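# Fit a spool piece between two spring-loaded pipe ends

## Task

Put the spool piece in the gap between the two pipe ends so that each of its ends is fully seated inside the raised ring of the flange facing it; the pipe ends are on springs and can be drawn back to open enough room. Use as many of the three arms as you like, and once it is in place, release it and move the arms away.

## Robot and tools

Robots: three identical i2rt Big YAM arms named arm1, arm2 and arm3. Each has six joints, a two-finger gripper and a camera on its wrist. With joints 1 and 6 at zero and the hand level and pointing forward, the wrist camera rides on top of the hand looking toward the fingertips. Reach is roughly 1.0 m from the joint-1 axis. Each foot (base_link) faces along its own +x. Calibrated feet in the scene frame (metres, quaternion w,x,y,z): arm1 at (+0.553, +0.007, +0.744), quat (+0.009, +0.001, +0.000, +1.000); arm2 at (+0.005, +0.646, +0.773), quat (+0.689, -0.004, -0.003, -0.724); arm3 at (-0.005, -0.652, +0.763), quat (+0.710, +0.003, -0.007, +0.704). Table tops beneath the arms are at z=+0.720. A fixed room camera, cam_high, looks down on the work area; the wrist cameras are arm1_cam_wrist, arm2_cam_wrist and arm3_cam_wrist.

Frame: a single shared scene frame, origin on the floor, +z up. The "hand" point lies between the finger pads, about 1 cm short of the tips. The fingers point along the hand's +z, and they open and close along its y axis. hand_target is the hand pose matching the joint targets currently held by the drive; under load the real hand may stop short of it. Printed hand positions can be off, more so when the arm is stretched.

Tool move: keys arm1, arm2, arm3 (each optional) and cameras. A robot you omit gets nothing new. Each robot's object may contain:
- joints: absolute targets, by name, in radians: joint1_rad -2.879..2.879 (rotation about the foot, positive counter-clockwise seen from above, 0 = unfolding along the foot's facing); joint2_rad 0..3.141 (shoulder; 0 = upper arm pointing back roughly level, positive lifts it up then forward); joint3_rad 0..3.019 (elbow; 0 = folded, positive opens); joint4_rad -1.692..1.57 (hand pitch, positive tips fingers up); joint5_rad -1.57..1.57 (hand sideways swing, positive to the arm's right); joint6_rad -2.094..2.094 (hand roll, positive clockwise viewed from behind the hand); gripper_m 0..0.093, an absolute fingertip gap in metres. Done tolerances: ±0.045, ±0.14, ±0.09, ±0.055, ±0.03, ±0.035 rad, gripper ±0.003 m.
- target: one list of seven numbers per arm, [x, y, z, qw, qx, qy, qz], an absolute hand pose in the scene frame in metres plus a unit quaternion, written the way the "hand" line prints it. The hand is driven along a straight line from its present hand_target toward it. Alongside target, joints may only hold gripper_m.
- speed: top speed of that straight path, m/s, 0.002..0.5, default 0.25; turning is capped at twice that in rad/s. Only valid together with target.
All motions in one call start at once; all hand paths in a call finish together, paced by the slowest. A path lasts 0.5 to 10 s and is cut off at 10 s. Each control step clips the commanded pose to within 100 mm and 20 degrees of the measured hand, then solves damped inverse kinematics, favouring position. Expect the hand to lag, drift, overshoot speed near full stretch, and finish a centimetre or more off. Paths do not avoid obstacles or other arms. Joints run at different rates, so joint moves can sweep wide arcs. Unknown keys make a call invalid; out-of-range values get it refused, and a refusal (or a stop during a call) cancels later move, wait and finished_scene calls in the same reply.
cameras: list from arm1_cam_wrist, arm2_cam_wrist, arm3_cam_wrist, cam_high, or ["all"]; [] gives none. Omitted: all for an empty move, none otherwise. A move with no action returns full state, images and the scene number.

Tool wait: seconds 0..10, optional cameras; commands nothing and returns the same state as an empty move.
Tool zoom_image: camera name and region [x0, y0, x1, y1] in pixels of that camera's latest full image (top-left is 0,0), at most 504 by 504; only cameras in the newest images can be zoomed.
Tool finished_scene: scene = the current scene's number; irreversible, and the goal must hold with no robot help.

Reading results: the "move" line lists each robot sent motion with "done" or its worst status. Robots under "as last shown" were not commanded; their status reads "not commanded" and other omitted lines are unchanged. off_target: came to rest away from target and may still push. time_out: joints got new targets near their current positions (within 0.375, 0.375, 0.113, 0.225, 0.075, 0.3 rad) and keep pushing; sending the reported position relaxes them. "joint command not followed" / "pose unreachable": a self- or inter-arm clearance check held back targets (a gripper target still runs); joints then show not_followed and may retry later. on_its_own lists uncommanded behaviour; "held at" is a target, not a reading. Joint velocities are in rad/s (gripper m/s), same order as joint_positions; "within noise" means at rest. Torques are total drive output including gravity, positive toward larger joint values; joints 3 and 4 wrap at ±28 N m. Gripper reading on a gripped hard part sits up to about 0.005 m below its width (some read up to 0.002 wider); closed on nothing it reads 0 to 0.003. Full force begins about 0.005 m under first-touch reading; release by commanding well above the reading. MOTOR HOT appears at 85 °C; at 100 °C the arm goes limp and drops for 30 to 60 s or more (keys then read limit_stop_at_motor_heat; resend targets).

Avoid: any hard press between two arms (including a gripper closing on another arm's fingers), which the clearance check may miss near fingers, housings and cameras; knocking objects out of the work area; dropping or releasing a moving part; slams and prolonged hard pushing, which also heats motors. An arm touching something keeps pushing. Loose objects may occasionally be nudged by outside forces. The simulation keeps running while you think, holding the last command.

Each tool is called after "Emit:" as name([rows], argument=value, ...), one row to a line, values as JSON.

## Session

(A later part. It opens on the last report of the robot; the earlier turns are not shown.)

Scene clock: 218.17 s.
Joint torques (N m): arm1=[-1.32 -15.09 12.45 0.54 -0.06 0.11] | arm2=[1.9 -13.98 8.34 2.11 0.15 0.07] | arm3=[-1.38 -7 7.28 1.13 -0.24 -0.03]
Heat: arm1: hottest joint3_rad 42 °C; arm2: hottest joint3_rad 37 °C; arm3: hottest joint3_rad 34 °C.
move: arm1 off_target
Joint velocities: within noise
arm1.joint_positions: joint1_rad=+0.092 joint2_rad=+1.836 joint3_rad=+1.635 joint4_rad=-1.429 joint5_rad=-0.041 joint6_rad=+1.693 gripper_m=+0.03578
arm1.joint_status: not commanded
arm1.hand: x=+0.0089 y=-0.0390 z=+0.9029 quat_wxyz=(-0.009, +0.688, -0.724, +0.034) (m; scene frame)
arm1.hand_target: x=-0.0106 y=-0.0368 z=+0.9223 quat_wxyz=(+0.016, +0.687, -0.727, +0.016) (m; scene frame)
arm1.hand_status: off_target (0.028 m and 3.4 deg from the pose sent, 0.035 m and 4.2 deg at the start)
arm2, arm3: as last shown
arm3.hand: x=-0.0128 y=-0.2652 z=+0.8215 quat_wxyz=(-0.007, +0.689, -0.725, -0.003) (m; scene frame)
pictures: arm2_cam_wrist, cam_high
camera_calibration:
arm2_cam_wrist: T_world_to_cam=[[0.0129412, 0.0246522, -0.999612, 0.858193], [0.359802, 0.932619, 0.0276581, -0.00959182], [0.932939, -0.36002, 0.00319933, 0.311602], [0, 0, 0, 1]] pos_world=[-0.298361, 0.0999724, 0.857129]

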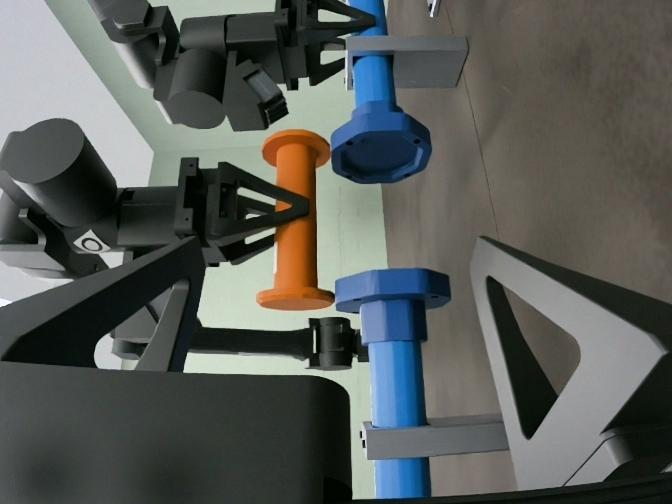

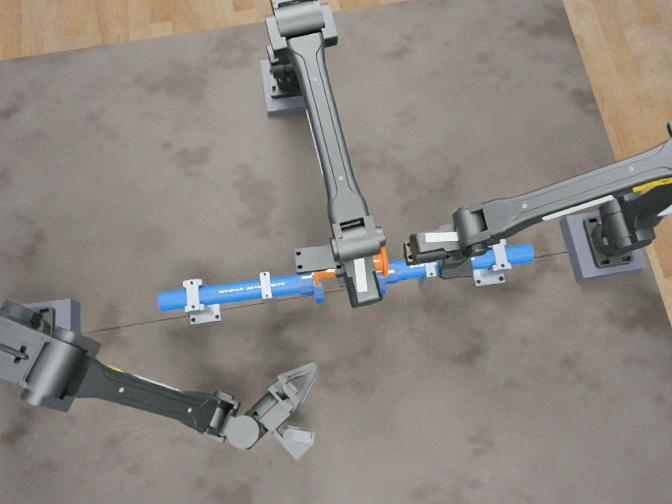

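Emit:
move(arm1={"target": [-0.013, -0.0355, 0.922, 0.0194, 0.6947, -0.7193, 0.0201], "speed": 0.1}, arm2={"target": [-0.19, 0.18, 1.0, 0.678, 0.678, 0.201, 0.201], "speed": 0.25}, cameras=["cam_high"])

Emit:
move(arm2={"target": [0.016, 0.2, 0.96, 0, 0.7269, 0.6868, 0], "speed": 0.25}, cameras=["cam_high", "arm2_cam_wrist"])

Emit:
zoom_image(camera="cam_high", region=[280, 220, 430, 330])

Scene clock: 246.03 s.
Joint torques (N m): arm1=[-1.38 -15.03 12.48 0.57 -0.08 -0.1] | arm2=[0.32 -11.99 6.58 1.16 -0.16 -0.09] | arm3=[-0.79 -7.71 7.56 1.17 -0.33 0]
Heat: arm1: hottest joint3_rad 46 °C; arm2: hottest joint3_rad 37 °C; arm3: hottest joint3_rad 34 °C.
move: arm1 off_target; arm2 done
Joint velocities: within noise
arm1.joint_positions: joint1_rad=+0.087 joint2_rad=+1.836 joint3_rad=+1.638 joint4_rad=-1.429 joint5_rad=-0.051 joint6_rad=+1.684 gripper_m=+0.03578
arm1.joint_status: not commanded
arm1.hand: x=+0.0080 y=-0.0385 z=+0.9037 quat_wxyz=(-0.004, +0.690, -0.723, +0.037) (m; scene frame)
arm1.hand_target: x=-0.0117 y=-0.0354 z=+0.9225 quat_wxyz=(+0.019, +0.694, -0.719, +0.019) (m; scene frame)
arm1.hand_status: off_target (0.028 m and 3.4 deg from the pose sent, 0.029 m and 3.7 deg at the start)
arm2.joint_positions: joint1_rad=-0.666 joint2_rad=+1.617 joint3_rad=+0.781 joint4_rad=+0.808 joint5_rad=-1.300 joint6_rad=+1.560 gripper_m=+0.09396
arm2.joint_status: not commanded
arm2.hand: x=-0.1869 y=+0.1750 z=+0.9973 quat_wxyz=(-0.676, -0.678, -0.201, -0.207) (m; scene frame)
arm2.hand_target: x=-0.1900 y=+0.1800 z=+0.9998 quat_wxyz=(-0.678, -0.678, -0.201, -0.201) (m; scene frame)
arm2.hand_status: done (0.006 m and 0.7 deg from the pose sent, 0.187 m and 1.3 deg at the start)
arm3: as last shown
pictures: cam_high

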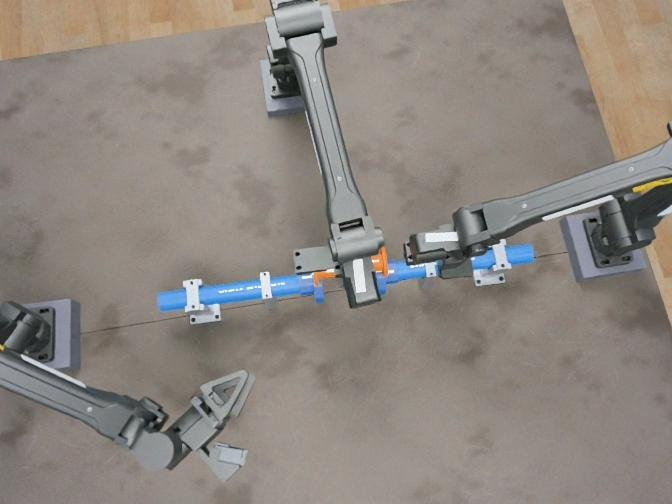

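Scene clock: 250.33 s.
Joint torques (N m): arm1=[-1.44 -14.97 12.48 0.55 -0.08 -0.1] | arm2=[1.79 -9.58 13.03 0.12 0.2 0.15] | arm3=[-0.62 -7.41 7.5 1.05 -0.3 -0.02]
Heat: arm1: hottest joint3_rad 47 °C; arm2: hottest joint3_rad 38 °C; arm3: hottest joint3_rad 34 °C.
move: arm2 off_target
Joint velocities: within noise
arm1, arm3: as last shown
arm1.hand: x=+0.0080 y=-0.0383 z=+0.9037 quat_wxyz=(-0.004, +0.690, -0.723, +0.037) (m; scene frame)
arm1.hand_target: x=-0.0117 y=-0.0353 z=+0.9225 quat_wxyz=(+0.020, +0.694, -0.719, +0.019) (m; scene frame)
arm2.joint_positions: joint1_rad=+0.065 joint2_rad=+1.518 joint3_rad=+1.265 joint4_rad=-1.352 joint5_rad=-0.006 joint6_rad=+0.071 gripper_m=+0.09398
arm2.joint_status: not commanded
arm2.hand: x=+0.0126 y=+0.2168 z=+0.9485 quat_wxyz=(+0.008, -0.727, -0.687, -0.010) (m; scene frame)
arm2.hand_target: x=+0.0161 y=+0.2008 z=+0.9600 quat_wxyz=(+0.000, -0.727, -0.687, +0.000) (m; scene frame)
arm2.hand_status: off_target (0.021 m and 1.4 deg from the pose sent, 0.208 m and 101.8 deg at the start)
pictures: arm2_cam_wrist, cam_high
camera_calibration:
arm2_cam_wrist: T_world_to_cam=[[-0.998028, 0.062759, -0.00108956, 0.00228886], [0.0490702, 0.79093, 0.609936, -0.745344], [0.0391408, 0.60868, -0.79245, 0.740091], [0, 0, 0, 1]] pos_world=[0.00989074, 0.138892, 1.0411]

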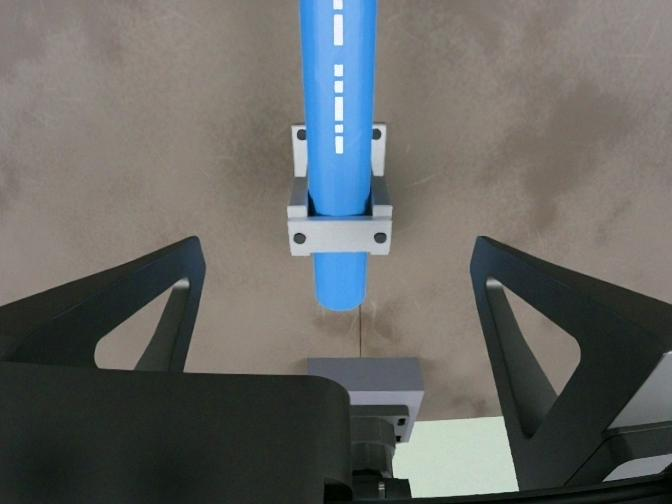

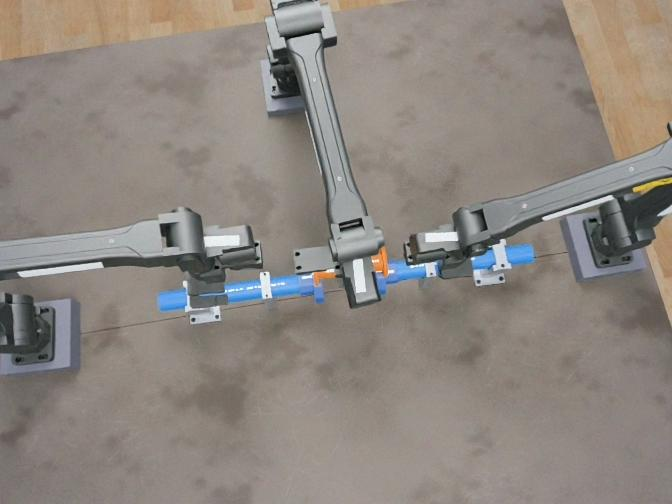

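Scaled by 3.360 from the camera's 672x504 image, which has a finer 960x720 frame.

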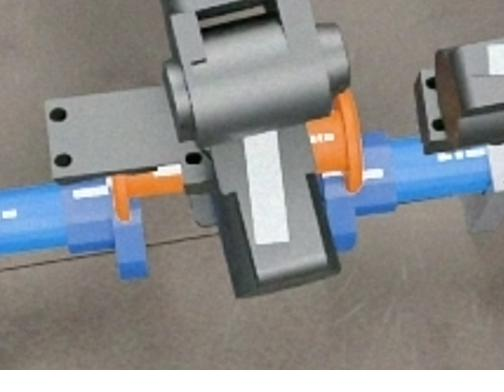

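Emit:
move(arm2={"target": [0.017, 0.196, 0.815, 0, 0.7269, 0.6868, 0], "speed": 0.1}, cameras=["arm2_cam_wrist", "cam_high"])

Scene clock: 259.87 s.
Joint torques (N m): arm1=[-1.38 -15.03 12.46 0.55 -0.08 -0.1] | arm2=[1.96 -10.99 7.13 0.83 0.2 0.16] | arm3=[-1.38 -7.3 7.6 1.22 -0.3 0.02]
Heat: arm1: hottest joint3_rad 49 °C; arm2: hottest joint3_rad 38 °C; arm3: hottest joint3_rad 34 °C.
move: arm2 done
Joint velocities: within noise
arm1, arm3: as last shown
arm2.joint_positions: joint1_rad=+0.065 joint2_rad=+1.680 joint3_rad=+1.105 joint4_rad=-0.995 joint5_rad=-0.006 joint6_rad=+0.074 gripper_m=+0.09398
arm2.joint_status: not commanded
arm2.hand: x=+0.0126 y=+0.1948 z=+0.8239 quat_wxyz=(-0.006, -0.727, -0.686, +0.003) (m; scene frame)
arm2.hand_target: x=+0.0169 y=+0.1961 z=+0.8151 quat_wxyz=(+0.000, -0.727, -0.687, +0.000) (m; scene frame)
arm2.hand_status: done (0.010 m and 0.7 deg from the pose sent, 0.135 m and 1.4 deg at the start)
pictures: arm2_cam_wrist, cam_high
camera_calibration:
arm2_cam_wrist: T_world_to_cam=[[-0.99786, 0.0652903, -0.00358805, 0.00511556], [0.0510645, 0.812365, 0.58091, -0.632183], [0.0408426, 0.579483, -0.81396, 0.678069], [0, 0, 0, 1]] pos_world=[0.0096926, 0.120299, 0.91918]

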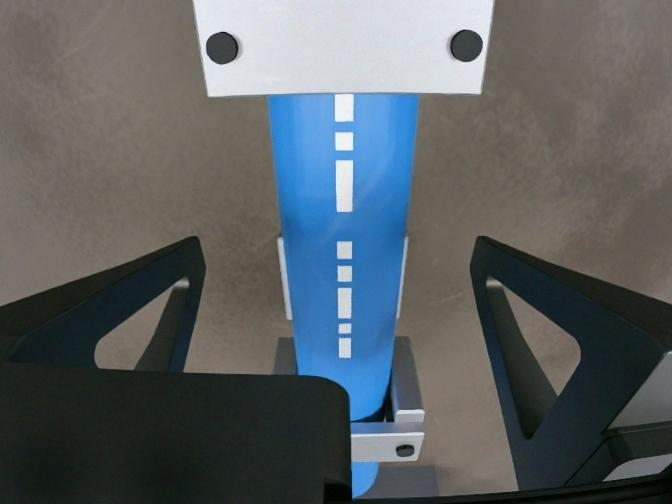

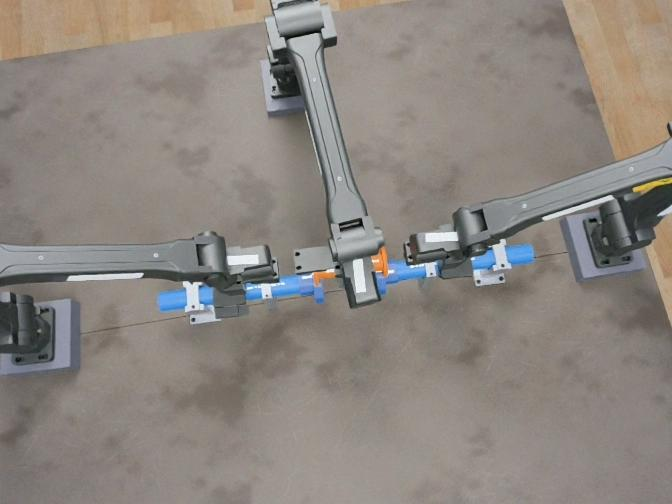

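Emit:
move(arm2={"joints": {"gripper_m": 0.026}})

Emit:
move(arm2={"target": [0.021, 0.275, 0.815, 0, 0.7269, 0.6868, 0], "speed": 0.08}, arm3={"target": [-0.019, -0.40, 0.812, 0.0636, 0.6813, -0.7268, 0.0597], "speed": 0.08}, cameras=["cam_high", "arm2_cam_wrist", "arm3_cam_wrist"])

Emit:
zoom_image(camera="cam_high", region=[280, 220, 430, 330])

Scene clock: 266.80 s.
Joint torques (N m): arm1=[-1.38 -15.09 12.46 0.57 -0.08 -0.07] | arm2=[1.96 -11.05 7.12 0.83 -0.02 0.16] | arm3=[-0.85 -7.3 7.38 1.1 -0.32 0]
Heat: arm1: hottest joint3_rad 50 °C; arm2: hottest joint3_rad 39 °C; arm3: hottest joint3_rad 34 °C.
move: arm2 off_target
Joint velocities: within noise
arm1.joint_positions: joint1_rad=+0.087 joint2_rad=+1.836 joint3_rad=+1.638 joint4_rad=-1.429 joint5_rad=-0.051 joint6_rad=+1.681 gripper_m=+0.03578
arm1.joint_status: not commanded
arm1.hand: x=+0.0079 y=-0.0383 z=+0.9035 quat_wxyz=(-0.004, +0.691, -0.722, +0.037) (m; scene frame)
arm1.hand_target: x=-0.0117 y=-0.0353 z=+0.9223 quat_wxyz=(+0.019, +0.694, -0.719, +0.020) (m; scene frame)
arm1.hand_status: not commanded
arm2.joint_positions: joint1_rad=+0.065 joint2_rad=+1.680 joint3_rad=+1.105 joint4_rad=-0.995 joint5_rad=-0.001 joint6_rad=+0.074 gripper_m=+0.03800
arm2.joint_status: gripper_m off_target (ended at +0.03803, target +0.02600)
arm2.hand: x=+0.0118 y=+0.1948 z=+0.8239 quat_wxyz=(-0.004, -0.727, -0.686, +0.004) (m; scene frame)
arm2.hand_target: x=+0.0169 y=+0.1962 z=+0.8151 quat_wxyz=(+0.000, -0.727, -0.687, +0.000) (m; scene frame)
arm2.hand_status: not commanded
arm3: as last shown
camera_calibration:
arm1_cam_wrist: T_world_to_cam=[[0.997651, -0.0434133, 0.0529838, -0.0558641], [-0.0668185, -0.787041, 0.613272, -0.578609], [0.0150763, -0.615372, -0.788093, 0.813344], [0, 0, 0, 1]] pos_world=[0.00480893, 0.0426948, 0.998795]
arm2_cam_wrist: T_world_to_cam=[[-0.997886, 0.0649787, 0.00132242, 0.000328233], [0.0536728, 0.812445, 0.580562, -0.631875], [0.0366497, 0.579405, -0.814215, 0.678356], [0, 0, 0, 1]] pos_world=[0.00938049, 0.120299, 0.91917]
arm3_cam_wrist: T_world_to_cam=[[0.99861, -0.0522954, 0.00659974, -0.00651376], [-0.0467387, -0.820623, 0.569556, -0.680494], [-0.0243693, -0.569073, -0.821926, 0.647947], [0, 0, 0, 1]] pos_world=[-0.00951069, -0.19004, 0.920187]

Scene clock: 269.00 s.
Joint torques (N m): arm1=[-1.03 -15.79 12.44 0.57 -0.02 -0.06] | arm2=[2.49 -12.86 2.41 -2.15 -0.1 0.25] | arm3=[0.79 -10.52 -0.16 -3.86 -0.59 0.19]
Heat: arm1: hottest joint3_rad 50 °C; arm2: hottest joint3_rad 39 °C; arm3: hottest joint3_rad 34 °C.
move: arm2 off_target; arm3 off_target
Joint velocities: within noise
arm1.joint_positions: joint1_rad=+0.082 joint2_rad=+1.846 joint3_rad=+1.638 joint4_rad=-1.429 joint5_rad=-0.052 joint6_rad=+1.680 gripper_m=+0.03578
arm1.joint_status: not commanded
arm1.hand: x=+0.0075 y=-0.0356 z=+0.8985 quat_wxyz=(-0.007, +0.689, -0.723, +0.041) (m; scene frame)
arm1.hand_target: x=-0.0117 y=-0.0353 z=+0.9224 quat_wxyz=(+0.019, +0.694, -0.719, +0.019) (m; scene frame)
arm1.hand_status: not commanded
arm2.joint_positions: joint1_rad=+0.072 joint2_rad=+1.553 joint3_rad=+0.940 joint4_rad=-0.860 joint5_rad=+0.003 joint6_rad=+0.078 gripper_m=+0.03800
arm2.joint_status: not commanded
arm2.hand: x=+0.0136 y=+0.2267 z=+0.8236 quat_wxyz=(-0.039, -0.726, -0.686, +0.038) (m; scene frame)
arm2.hand_target: x=+0.0197 y=+0.2718 z=+0.8144 quat_wxyz=(+0.000, -0.727, -0.687, +0.001) (m; scene frame)
arm2.hand_status: off_target (0.050 m and 6.2 deg from the pose sent, 0.081 m and 0.7 deg at the start)
arm3.joint_positions: joint1_rad=+0.031 joint2_rad=+1.398 joint3_rad=+0.790 joint4_rad=-0.966 joint5_rad=-0.006 joint6_rad=+0.073 gripper_m=+0.03791
arm3.joint_status: not commanded
arm3.hand: x=-0.0127 y=-0.3160 z=+0.8190 quat_wxyz=(-0.004, +0.688, -0.725, -0.004) (m; scene frame)
arm3.hand_target: x=-0.0171 y=-0.3897 z=+0.8087 quat_wxyz=(+0.062, +0.681, -0.727, +0.060) (m; scene frame)
arm3.hand_status: off_target (0.085 m and 10.7 deg from the pose sent, 0.135 m and 10.8 deg at the start)
pictures: arm2_cam_wrist, arm3_cam_wrist, cam_high
camera_calibration:
arm2_cam_wrist: T_world_to_cam=[[-0.998029, 0.0626553, -0.00344162, 0.00450367], [0.0525801, 0.864958, 0.499083, -0.60249], [0.034247, 0.497918, -0.866547, 0.721163], [0, 0, 0, 1]] pos_world=[0.0114761, 0.161766, 0.92563]
arm3_cam_wrist: T_world_to_cam=[[0.998595, -0.0529861, 0.000989189, -0.00486171], [-0.0440445, -0.819409, 0.571515, -0.721927], [-0.0294718, -0.570756, -0.820591, 0.615273], [0, 0, 0, 1]] pos_world=[-0.0088088, -0.24064, 0.917484]

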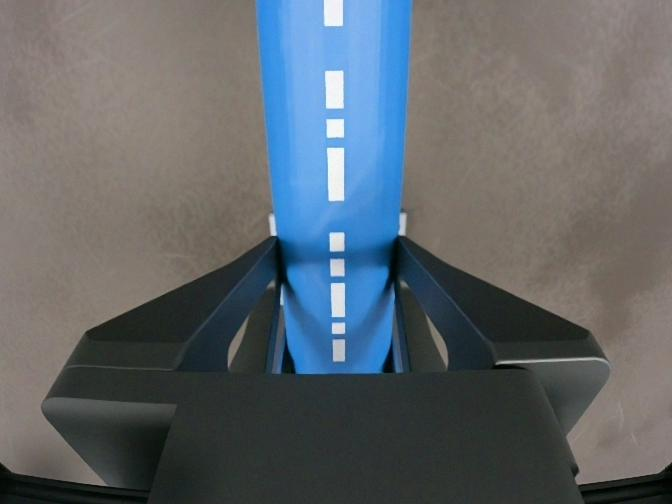

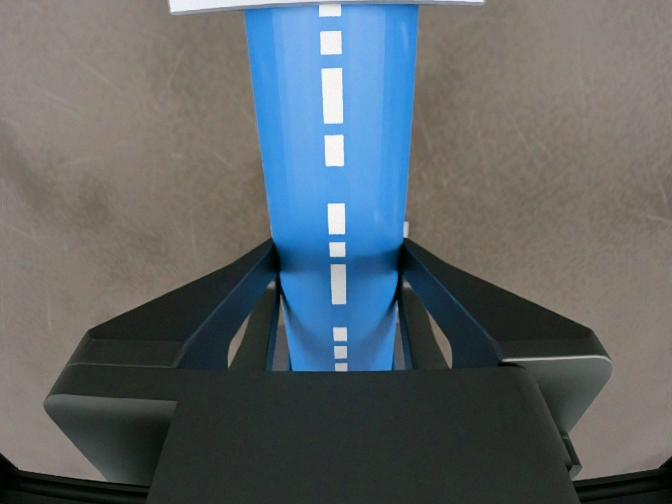

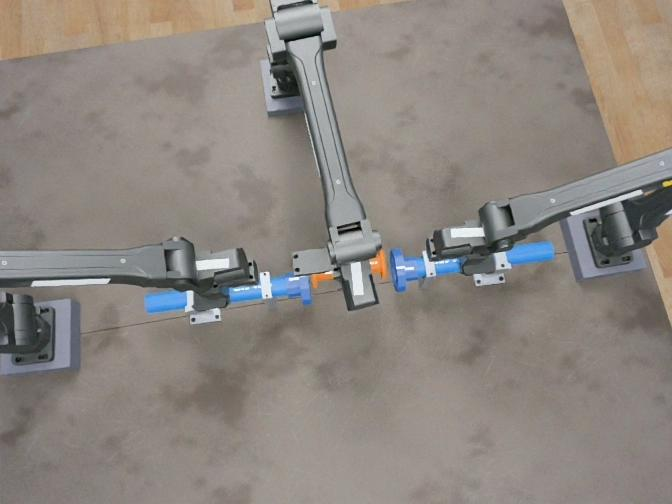

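Scaled by 3.360 from the camera's 672x504 image, which has a finer 960x720 frame.

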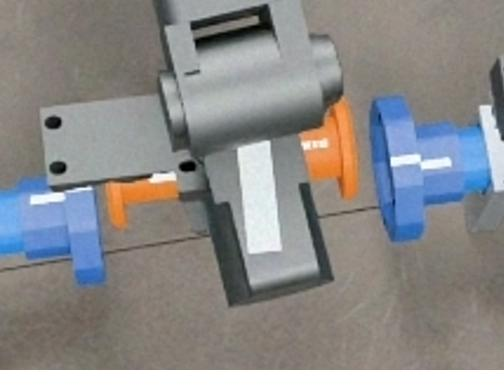

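Emit:
move(arm1={"target": [-0.0135, -0.0385, 0.868, 0.0194, 0.6947, -0.7193, 0.0201], "speed": 0.05}, cameras=["cam_high", "arm3_cam_wrist"])

Emit:
zoom_image(camera="cam_high", region=[280, 220, 430, 330])

Scene clock: 284.53 s.
Joint torques (N m): arm1=[-0.56 -16.26 8.8 0.84 -0.05 0] | arm2=[2.49 -12.86 2.43 -2.17 -0.11 0.24] | arm3=[0.38 -10.52 -0.01 -4.01 -0.59 0.21]
Heat: arm1: hottest joint3_rad 51 °C; arm2: hottest joint3_rad 37 °C; arm3: hottest joint3_rad 33 °C.
move: arm1 off_target
Joint velocities: within noise
arm1.joint_positions: joint1_rad=+0.082 joint2_rad=+1.883 joint3_rad=+1.590 joint4_rad=-1.306 joint5_rad=-0.052 joint6_rad=+1.680 gripper_m=+0.03578
arm1.joint_status: not commanded
arm1.hand: x=-0.0066 y=-0.0366 z=+0.8602 quat_wxyz=(+0.007, +0.690, -0.723, +0.028) (m; scene frame)
arm1.hand_target: x=-0.0134 y=-0.0385 z=+0.8681 quat_wxyz=(+0.020, +0.694, -0.719, +0.020) (m; scene frame)
arm1.hand_status: off_target (0.011 m and 1.8 deg from the pose sent, 0.037 m and 3.9 deg at the start)
arm2.joint_positions: joint1_rad=+0.072 joint2_rad=+1.553 joint3_rad=+0.940 joint4_rad=-0.860 joint5_rad=+0.003 joint6_rad=+0.079 gripper_m=+0.03800
arm2.joint_status: not commanded
arm2.hand: x=+0.0135 y=+0.2266 z=+0.8236 quat_wxyz=(-0.039, -0.726, -0.686, +0.038) (m; scene frame)
arm2.hand_target: x=+0.0197 y=+0.2717 z=+0.8144 quat_wxyz=(+0.000, -0.727, -0.687, +0.001) (m; scene frame)
arm2.hand_status: not commanded
arm3.joint_positions: joint1_rad=+0.031 joint2_rad=+1.398 joint3_rad=+0.790 joint4_rad=-0.965 joint5_rad=-0.006 joint6_rad=+0.073 gripper_m=+0.03791
arm3.joint_status: not commanded
arm3.hand: x=-0.0127 y=-0.3159 z=+0.8190 quat_wxyz=(-0.004, +0.688, -0.725, -0.004) (m; scene frame)
arm3.hand_target: x=-0.0171 y=-0.3896 z=+0.8087 quat_wxyz=(+0.062, +0.681, -0.727, +0.060) (m; scene frame)
arm3.hand_status: not commanded
pictures: arm3_cam_wrist, cam_high
camera_calibration:
arm3_cam_wrist: T_world_to_cam=[[0.998595, -0.0529826, 0.00096719, -0.0048408], [-0.0440397, -0.819615, 0.57122, -0.721762], [-0.029472, -0.57046, -0.820797, 0.615615], [0, 0, 0, 1]] pos_world=[-0.0088088, -0.24064, 0.917585]

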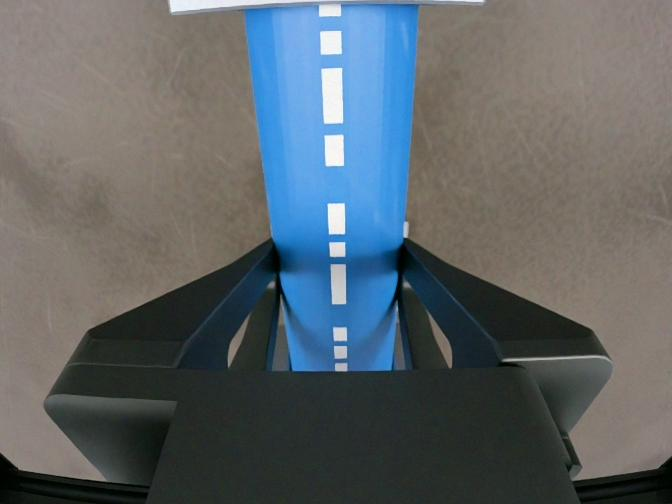

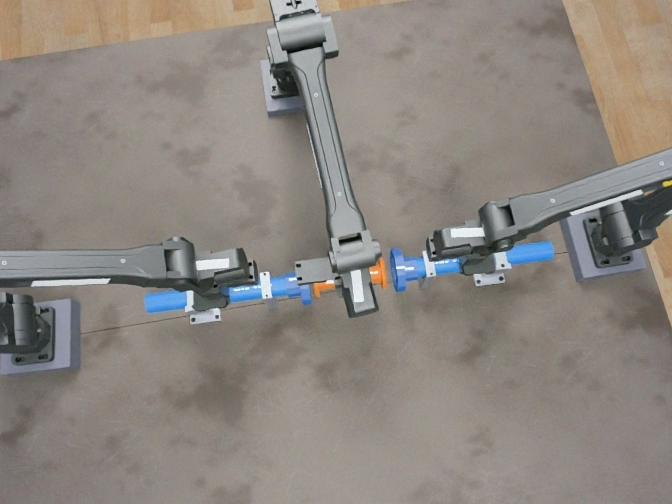

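Scaled by 3.360 from the camera's 672x504 image, which has a finer 960x720 frame.

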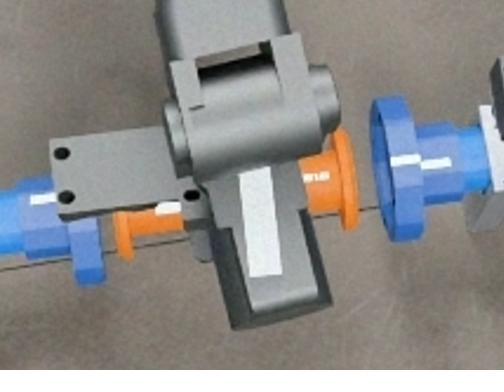

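Emit:
move(arm1={"target": [0.001, -0.0385, 0.845, 0.0194, 0.6947, -0.7193, 0.0201], "speed": 0.05}, cameras=["cam_high"])

Emit:
zoom_image(camera="cam_high", region=[280, 220, 430, 330])

Scene clock: 291.37 s.
Joint torques (N m): arm1=[-0.44 -17.2 8.42 0.76 -0.05 0.02] | arm2=[2.49 -12.92 2.4 -2.15 -0.11 0.25] | arm3=[0.56 -10.75 -0.09 -3.93 -0.65 0.16]
Heat: arm1: hottest joint3_rad 50 °C; arm2: hottest joint3_rad 37 °C; arm3: hottest joint3_rad 33 °C.
move: arm1 off_target
Joint velocities: within noise
arm1.joint_positions: joint1_rad=+0.082 joint2_rad=+1.883 joint3_rad=+1.501 joint4_rad=-1.233 joint5_rad=-0.052 joint6_rad=+1.680 gripper_m=+0.03578
arm1.joint_status: not commanded
arm1.hand: x=+0.0087 y=-0.0357 z=+0.8281 quat_wxyz=(+0.001, +0.690, -0.723, +0.034) (m; scene frame)
arm1.hand_target: x=+0.0013 y=-0.0385 z=+0.8451 quat_wxyz=(+0.019, +0.694, -0.719, +0.020) (m; scene frame)
arm1.hand_status: off_target (0.019 m and 2.7 deg from the pose sent, 0.017 m and 1.8 deg at the start)
arm2, arm3: as last shown
pictures: cam_high

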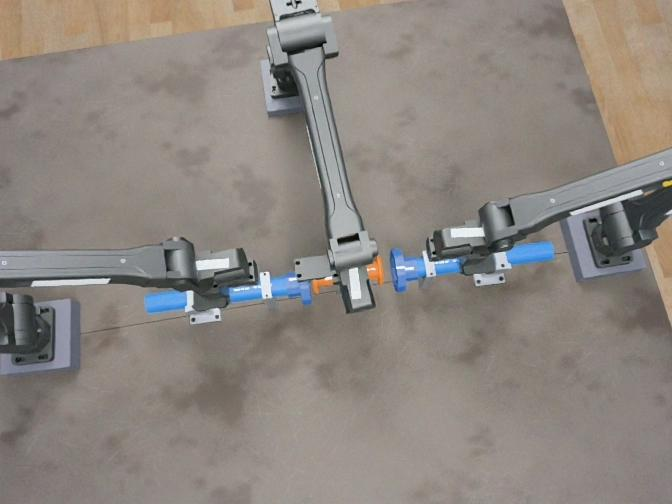

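Scaled by 3.360 from the camera's 672x504 image, which has a finer 960x720 frame.

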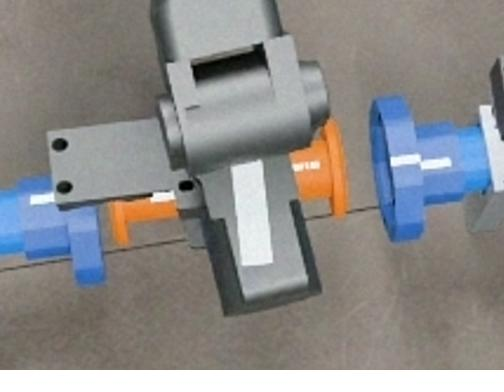

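Emit:
move(arm1={"target": [-0.006, -0.0445, 0.845, 0.0194, 0.6947, -0.7193, 0.0201], "speed": 0.05}, cameras=["cam_high"])

Emit:
zoom_image(camera="cam_high", region=[280, 220, 430, 330])

Scene clock: 301.90 s.
Joint torques (N m): arm1=[-0.09 -15.97 10.37 0.44 -0.04 0.12] | arm2=[2.55 -12.86 2.4 -2.17 -0.11 0.24] | arm3=[0.85 -10.64 0.21 -3.88 -0.6 0.18]
Heat: arm1: hottest joint3_rad 48 °C; arm2: hottest joint3_rad 36 °C; arm3: hottest joint3_rad 32 °C.
move: arm1 off_target
Joint velocities: within noise
arm1.joint_positions: joint1_rad=+0.088 joint2_rad=+1.883 joint3_rad=+1.501 joint4_rad=-1.233 joint5_rad=-0.053 joint6_rad=+1.680 gripper_m=+0.03578
arm1.joint_status: not commanded
arm1.hand: x=+0.0090 y=-0.0392 z=+0.8282 quat_wxyz=(+0.001, +0.692, -0.721, +0.034) (m; scene frame)
arm1.hand_target: x=-0.0053 y=-0.0445 z=+0.8453 quat_wxyz=(+0.020, +0.694, -0.719, +0.020) (m; scene frame)
arm1.hand_status: off_target (0.023 m and 2.7 deg from the pose sent, 0.024 m and 2.8 deg at the start)
arm2, arm3: as last shown
pictures: cam_high

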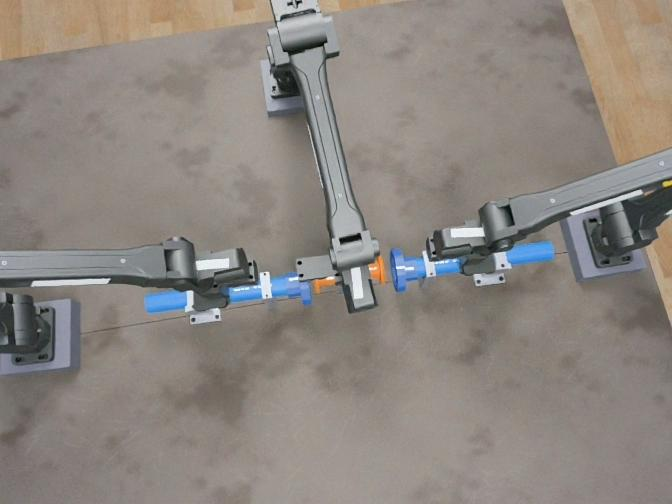

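Scaled by 3.360 from the camera's 672x504 image, which has a finer 960x720 frame.

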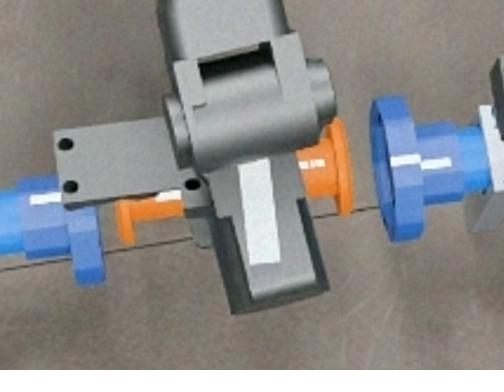

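Emit:
move(arm1={"target": [-0.013, -0.0465, 0.849, 0.0194, 0.6947, -0.7193, 0.0201], "speed": 0.05}, cameras=["cam_high"])

Emit:
zoom_image(camera="cam_high", region=[280, 220, 430, 330])

Scene clock: 306.20 s.
Joint torques (N m): arm1=[-0.21 -15.74 12.08 -0.25 -0.05 0.16] | arm2=[2.55 -12.92 2.41 -2.14 -0.11 0.24] | arm3=[0.44 -10.93 -0.08 -3.77 -0.58 0.2]
Heat: arm1: hottest joint3_rad 47 °C; arm2: hottest joint3_rad 36 °C; arm3: hottest joint3_rad 32 °C.
move: arm1 off_target
Joint velocities: within noise
arm1.joint_positions: joint1_rad=+0.089 joint2_rad=+1.890 joint3_rad=+1.508 joint4_rad=-1.235 joint5_rad=-0.053 joint6_rad=+1.680 gripper_m=+0.03578
arm1.joint_status: not commanded
arm1.hand: x=+0.0069 y=-0.0400 z=+0.8270 quat_wxyz=(+0.000, +0.692, -0.721, +0.034) (m; scene frame)
arm1.hand_target: x=-0.0117 y=-0.0463 z=+0.8493 quat_wxyz=(+0.020, +0.694, -0.719, +0.020) (m; scene frame)
arm1.hand_status: off_target (0.030 m and 2.8 deg from the pose sent, 0.031 m and 2.7 deg at the start)
arm2, arm3: as last shown
pictures: cam_high

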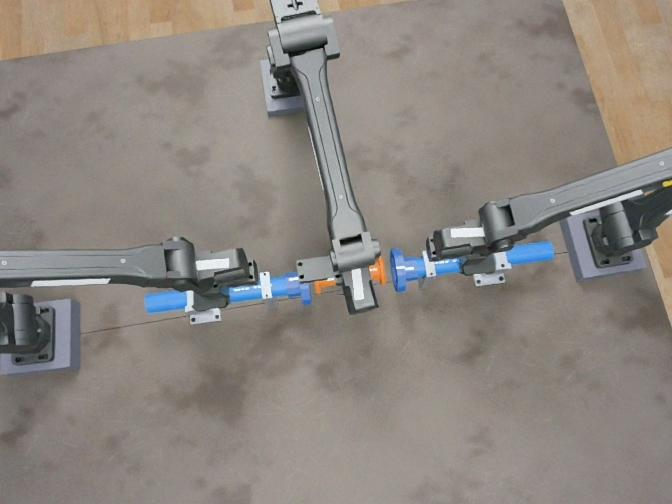

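Scaled by 3.360 from the camera's 672x504 image, which has a finer 960x720 frame.

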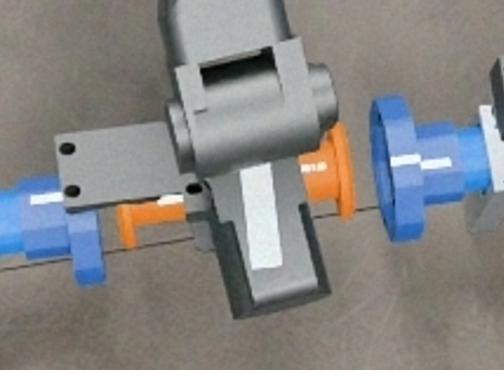

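Emit:
move(arm1={"target": [-0.0175, -0.0465, 0.852, 0.0194, 0.6947, -0.7193, 0.0201], "speed": 0.05}, cameras=["cam_high"])

Emit:
zoom_image(camera="cam_high", region=[280, 220, 430, 330])

Scene clock: 312.50 s.
Joint torques (N m): arm1=[-0.09 -15.68 12.12 -0.21 -0.04 0.15] | arm2=[2.49 -12.92 2.43 -2.15 -0.11 0.24] | arm3=[0.03 -10.52 0.16 -4.14 -0.59 0.2]
Heat: arm1: hottest joint3_rad 48 °C; arm2: hottest joint3_rad 35 °C; arm3: hottest joint3_rad 32 °C.
move: arm1 off_target
Joint velocities: within noise
arm1.joint_positions: joint1_rad=+0.090 joint2_rad=+1.898 joint3_rad=+1.530 joint4_rad=-1.248 joint5_rad=-0.053 joint6_rad=+1.680 gripper_m=+0.03578
arm1.joint_status: not commanded
arm1.hand: x=+0.0022 y=-0.0406 z=+0.8302 quat_wxyz=(+0.000, +0.693, -0.721, +0.034) (m; scene frame)
arm1.hand_target: x=-0.0162 y=-0.0464 z=+0.8523 quat_wxyz=(+0.020, +0.694, -0.719, +0.020) (m; scene frame)
arm1.hand_status: off_target (0.030 m and 2.7 deg from the pose sent, 0.036 m and 2.8 deg at the start)
arm2, arm3: as last shown
pictures: cam_high

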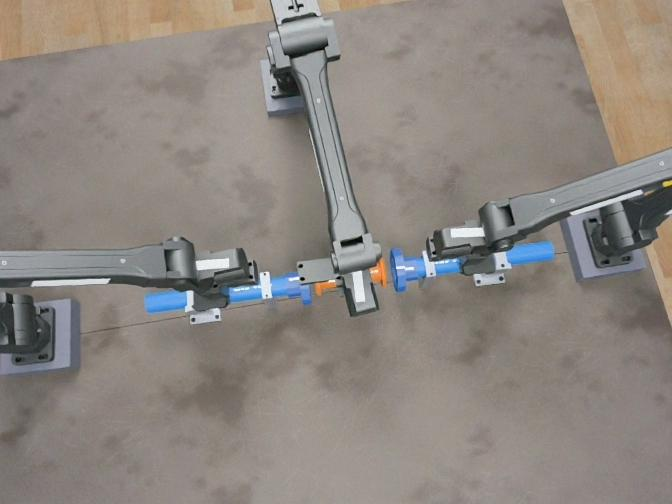

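Scaled by 3.360 from the camera's 672x504 image, which has a finer 960x720 frame.

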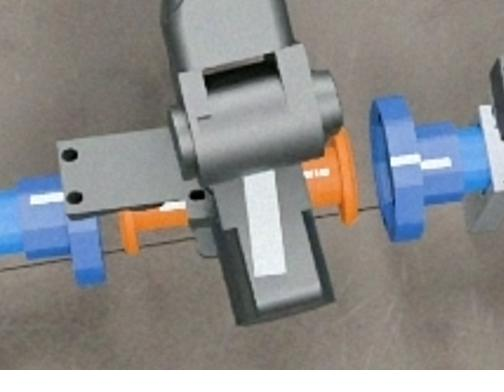

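Emit:
move(arm2={"target": [0.019, 0.235, 0.815, 0, 0.7269, 0.6868, 0], "speed": 0.03})

Emit:
move(arm2={"target": [0.018, 0.213, 0.815, 0, 0.7269, 0.6868, 0], "speed": 0.03}, cameras=["cam_high"])

Emit:
zoom_image(camera="cam_high", region=[280, 220, 430, 330])

Scene clock: 322.17 s.
Joint torques (N m): arm1=[-0.15 -15.85 12.12 -0.18 -0.04 0.16] | arm2=[2.02 -9.93 7.27 -1.83 -0.17 0.18] | arm3=[0.79 -10.34 0.1 -3.93 -0.64 0.24]
Heat: arm1: hottest joint3_rad 49 °C; arm2: hottest joint3_rad 35 °C; arm3: hottest joint3_rad 32 °C.
move: arm2 off_target
Joint velocities: within noise
arm1.joint_positions: joint1_rad=+0.090 joint2_rad=+1.899 joint3_rad=+1.530 joint4_rad=-1.248 joint5_rad=-0.053 joint6_rad=+1.680 gripper_m=+0.03578
arm1.joint_status: not commanded
arm1.hand: x=+0.0020 y=-0.0406 z=+0.8301 quat_wxyz=(+0.000, +0.693, -0.721, +0.034) (m; scene frame)
arm1.hand_target: x=-0.0163 y=-0.0464 z=+0.8523 quat_wxyz=(+0.020, +0.694, -0.719, +0.020) (m; scene frame)
arm1.hand_status: not commanded
arm2.joint_positions: joint1_rad=+0.072 joint2_rad=+1.594 joint3_rad=+0.989 joint4_rad=-0.890 joint5_rad=+0.003 joint6_rad=+0.079 gripper_m=+0.03800
arm2.joint_status: not commanded
arm2.hand: x=+0.0137 y=+0.2152 z=+0.8229 quat_wxyz=(-0.030, -0.726, -0.686, +0.031) (m; scene frame)
arm2.hand_target: x=+0.0186 y=+0.2347 z=+0.8156 quat_wxyz=(+0.000, -0.727, -0.687, +0.001) (m; scene frame)
arm2.hand_status: off_target (0.022 m and 4.9 deg from the pose sent, 0.013 m and 6.2 deg at the start)
arm3: as last shown
camera_calibration:
arm1_cam_wrist: T_world_to_cam=[[0.998313, -0.0394825, 0.0425708, -0.0374051], [-0.0573404, -0.785632, 0.616031, -0.538002], [0.00912254, -0.617433, -0.786571, 0.752867], [0, 0, 0, 1]] pos_world=[-0.000375347, 0.0406961, 0.925202]
arm2_cam_wrist: T_world_to_cam=[[-0.998003, 0.0631581, -0.000831681, 0.00307569], [0.0535792, 0.853466, 0.518386, -0.605618], [0.0334501, 0.517307, -0.855146, 0.712846], [0, 0, 0, 1]] pos_world=[0.0116733, 0.147921, 0.923534]
arm3_cam_wrist: T_world_to_cam=[[0.998595, -0.0529826, 0.00096719, -0.0048408], [-0.0440397, -0.819615, 0.57122, -0.721762], [-0.029472, -0.57046, -0.820797, 0.615615], [0, 0, 0, 1]] pos_world=[-0.0088088, -0.24064, 0.917585]

Scene clock: 323.40 s.
Joint torques (N m): arm1=[-0.15 -15.85 12.11 -0.18 -0.05 0.15] | arm2=[1.67 -9.41 8.65 -0.68 -0.23 0.15] | arm3=[0.5 -9.99 -0.02 -4 -0.64 0.18]
Heat: arm1: hottest joint3_rad 49 °C; arm2: hottest joint3_rad 35 °C; arm3: hottest joint3_rad 32 °C.
move: arm2 off_target
Joint velocities: within noise
arm1, arm3: as last shown
arm2.joint_positions: joint1_rad=+0.072 joint2_rad=+1.630 joint3_rad=+1.036 joint4_rad=-0.936 joint5_rad=+0.004 joint6_rad=+0.079 gripper_m=+0.03800
arm2.joint_status: not commanded
arm2.hand: x=+0.0137 y=+0.2078 z=+0.8230 quat_wxyz=(-0.017, -0.726, -0.687, +0.020) (m; scene frame)
arm2.hand_target: x=+0.0179 y=+0.2131 z=+0.8153 quat_wxyz=(+0.000, -0.727, -0.687, +0.001) (m; scene frame)
arm2.hand_status: off_target (0.010 m and 3.0 deg from the pose sent, 0.009 m and 5.0 deg at the start)
pictures: cam_high

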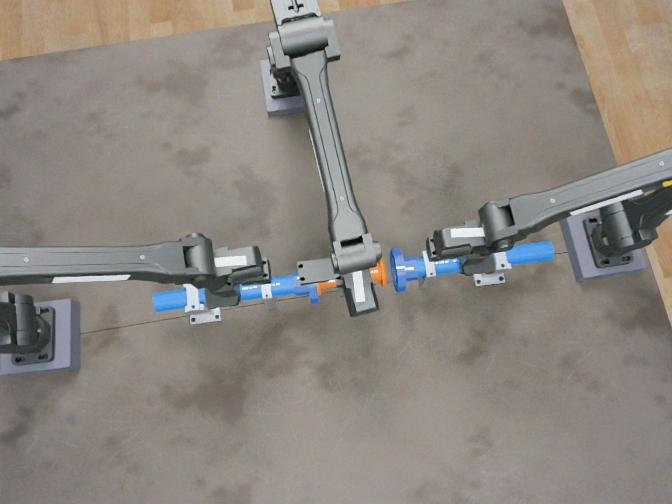

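Scaled by 3.360 from the camera's 672x504 image, which has a finer 960x720 frame.

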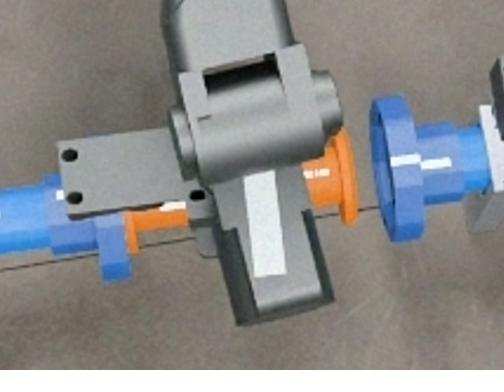

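Emit:
move(arm2={"target": [0.0175, 0.198, 0.815, 0, 0.7269, 0.6868, 0], "speed": 0.03}, cameras=["cam_high"])

Emit:
zoom_image(camera="cam_high", region=[280, 220, 430, 330])

Scene clock: 332.30 s.
Joint torques (N m): arm1=[-0.26 -15.97 12.12 -0.17 0.01 0.15] | arm2=[1.61 -9.05 9.59 0.05 -0.28 0.13] | arm3=[1.32 -10.87 0.24 -3.96 -0.6 0.16]
Heat: arm1: hottest joint3_rad 50 °C; arm2: hottest joint3_rad 36 °C; arm3: hottest joint3_rad 31 °C.
move: arm2 done
Joint velocities: within noise
arm1.joint_positions: joint1_rad=+0.091 joint2_rad=+1.899 joint3_rad=+1.530 joint4_rad=-1.248 joint5_rad=-0.054 joint6_rad=+1.680 gripper_m=+0.03578
arm1.joint_status: not commanded
arm1.hand: x=+0.0021 y=-0.0417 z=+0.8299 quat_wxyz=(+0.001, +0.693, -0.720, +0.035) (m; scene frame)
arm1.hand_target: x=-0.0163 y=-0.0464 z=+0.8524 quat_wxyz=(+0.020, +0.694, -0.719, +0.020) (m; scene frame)
arm1.hand_status: not commanded
arm2.joint_positions: joint1_rad=+0.072 joint2_rad=+1.655 joint3_rad=+1.069 joint4_rad=-0.968 joint5_rad=+0.005 joint6_rad=+0.079 gripper_m=+0.03800
arm2.joint_status: not commanded
arm2.hand: x=+0.0137 y=+0.2024 z=+0.8232 quat_wxyz=(-0.008, -0.727, -0.687, +0.012) (m; scene frame)
arm2.hand_target: x=+0.0175 y=+0.1982 z=+0.8151 quat_wxyz=(+0.000, -0.727, -0.687, +0.000) (m; scene frame)
arm2.hand_status: done (0.010 m and 1.7 deg from the pose sent, 0.013 m and 3.0 deg at the start)
arm3: as last shown
pictures: cam_high

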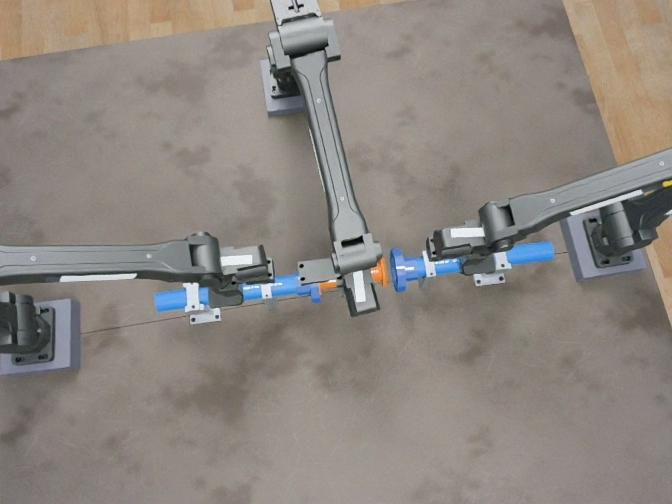

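Scaled by 3.360 from the camera's 672x504 image, which has a finer 960x720 frame.

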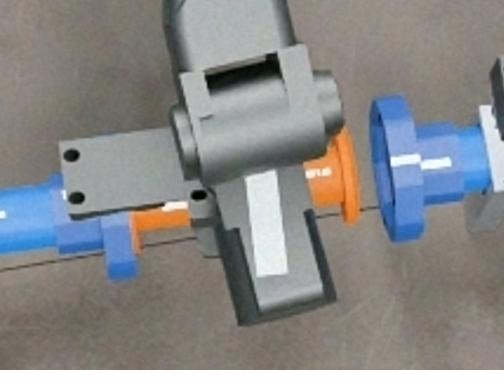

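Emit:
move(arm2={"target": [0.017, 0.188, 0.815, 0, 0.7269, 0.6868, 0], "speed": 0.03})

Emit:
move(arm2={"joints": {"gripper_m": 0.085}}, cameras=["cam_high"])

Emit:
zoom_image(camera="cam_high", region=[280, 220, 430, 330])

Scene clock: 337.30 s.
Joint torques (N m): arm1=[-0.44 -15.97 12.12 -0.2 0.06 0.15] | arm2=[1.49 -8.76 10.33 0.46 -0.32 0.12] | arm3=[0.44 -10.23 0.05 -3.74 -0.6 0.21]
Heat: arm1: hottest joint3_rad 51 °C; arm2: hottest joint3_rad 36 °C; arm3: hottest joint3_rad 31 °C.
move: arm2 off_target
Joint velocities: within noise
arm1.joint_positions: joint1_rad=+0.093 joint2_rad=+1.900 joint3_rad=+1.530 joint4_rad=-1.248 joint5_rad=-0.055 joint6_rad=+1.680 gripper_m=+0.03578
arm1.joint_status: not commanded
arm1.hand: x=+0.0023 y=-0.0431 z=+0.8293 quat_wxyz=(+0.001, +0.694, -0.719, +0.036) (m; scene frame)
arm1.hand_target: x=-0.0163 y=-0.0464 z=+0.8525 quat_wxyz=(+0.020, +0.694, -0.719, +0.020) (m; scene frame)
arm1.hand_status: not commanded
arm2.joint_positions: joint1_rad=+0.072 joint2_rad=+1.671 joint3_rad=+1.090 joint4_rad=-0.990 joint5_rad=+0.006 joint6_rad=+0.079 gripper_m=+0.03800
arm2.joint_status: not commanded
arm2.hand: x=+0.0136 y=+0.1995 z=+0.8231 quat_wxyz=(-0.002, -0.727, -0.687, +0.007) (m; scene frame)
arm2.hand_target: x=+0.0169 y=+0.1886 z=+0.8151 quat_wxyz=(+0.000, -0.727, -0.687, +0.000) (m; scene frame)
arm2.hand_status: off_target (0.015 m and 0.8 deg from the pose sent, 0.017 m and 1.7 deg at the start)
arm3.joint_positions: joint1_rad=+0.031 joint2_rad=+1.398 joint3_rad=+0.790 joint4_rad=-0.965 joint5_rad=-0.006 joint6_rad=+0.073 gripper_m=+0.03791
arm3.joint_status: not commanded
arm3.hand: x=-0.0127 y=-0.3159 z=+0.8190 quat_wxyz=(-0.004, +0.688, -0.725, -0.004) (m; scene frame)
arm3.hand_target: x=-0.0171 y=-0.3896 z=+0.8087 quat_wxyz=(+0.062, +0.681, -0.727, +0.060) (m; scene frame)
arm3.hand_status: not commanded
camera_calibration:
arm1_cam_wrist: T_world_to_cam=[[0.998377, -0.0357243, 0.0443592, -0.0390504], [-0.0555191, -0.784238, 0.617971, -0.541126], [0.0127116, -0.61943, -0.784949, 0.749179], [0, 0, 0, 1]] pos_world=[-0.000579142, 0.0382974, 0.9242]
arm2_cam_wrist: T_world_to_cam=[[-0.997973, 0.0631512, 0.00787937, -0.00319165], [0.055989, 0.812366, 0.580454, -0.63534], [0.0302554, 0.579718, -0.814255, 0.675029], [0, 0, 0, 1]] pos_world=[0.0119636, 0.125004, 0.918456]
arm3_cam_wrist: T_world_to_cam=[[0.998595, -0.0529826, 0.00096719, -0.0048408], [-0.0440397, -0.819615, 0.57122, -0.721762], [-0.029472, -0.57046, -0.820797, 0.615615], [0, 0, 0, 1]] pos_world=[-0.0088088, -0.24064, 0.917585]

Scene clock: 338.00 s.
Joint torques (N m): arm1=[-0.5 -16.03 12.11 -0.17 0.1 0.15] | arm2=[1.44 -11.52 10.11 0.4 -0.12 0.12] | arm3=[0.15 -10.11 0.1 -3.9 -0.56 0.19]
Heat: arm1: hottest joint3_rad 51 °C; arm2: hottest joint3_rad 36 °C; arm3: hottest joint3_rad 31 °C.
move: arm2 done
Joint velocities: within noise
arm1, arm3: as last shown
arm1.joint_positions: joint1_rad=+0.093 joint2_rad=+1.900 joint3_rad=+1.530 joint4_rad=-1.248 joint5_rad=-0.057 joint6_rad=+1.680 gripper_m=+0.03578
arm1.hand: x=+0.0023 y=-0.0434 z=+0.8294 quat_wxyz=(+0.001, +0.694, -0.719, +0.036) (m; scene frame)
arm2.joint_positions: joint1_rad=+0.072 joint2_rad=+1.701 joint3_rad=+1.091 joint4_rad=-0.990 joint5_rad=+0.002 joint6_rad=+0.079 gripper_m=+0.08483
arm2.joint_status: all done
arm2.hand: x=+0.0143 y=+0.2020 z=+0.8106 quat_wxyz=(+0.008, -0.727, -0.687, -0.005) (m; scene frame)
arm2.hand_target: x=+0.0169 y=+0.1885 z=+0.8151 quat_wxyz=(+0.000, -0.727, -0.687, +0.000) (m; scene frame)
arm2.hand_status: not commanded
pictures: cam_high

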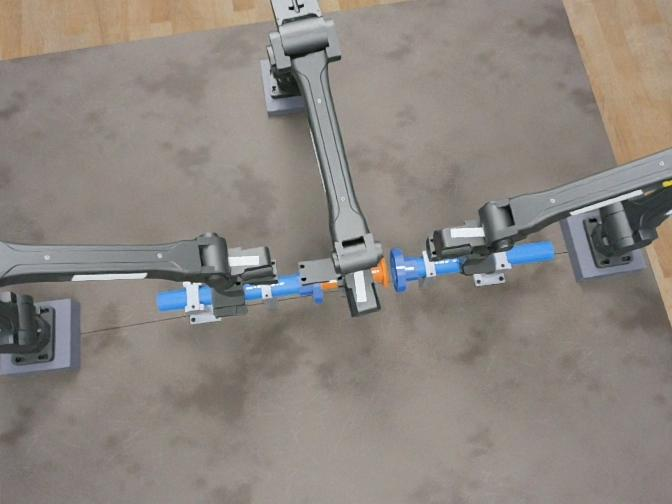

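Scaled by 3.360 from the camera's 672x504 image, which has a finer 960x720 frame.

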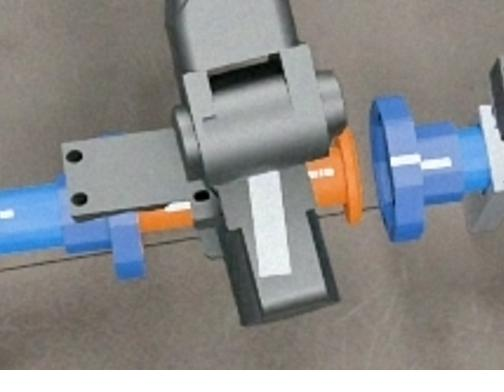

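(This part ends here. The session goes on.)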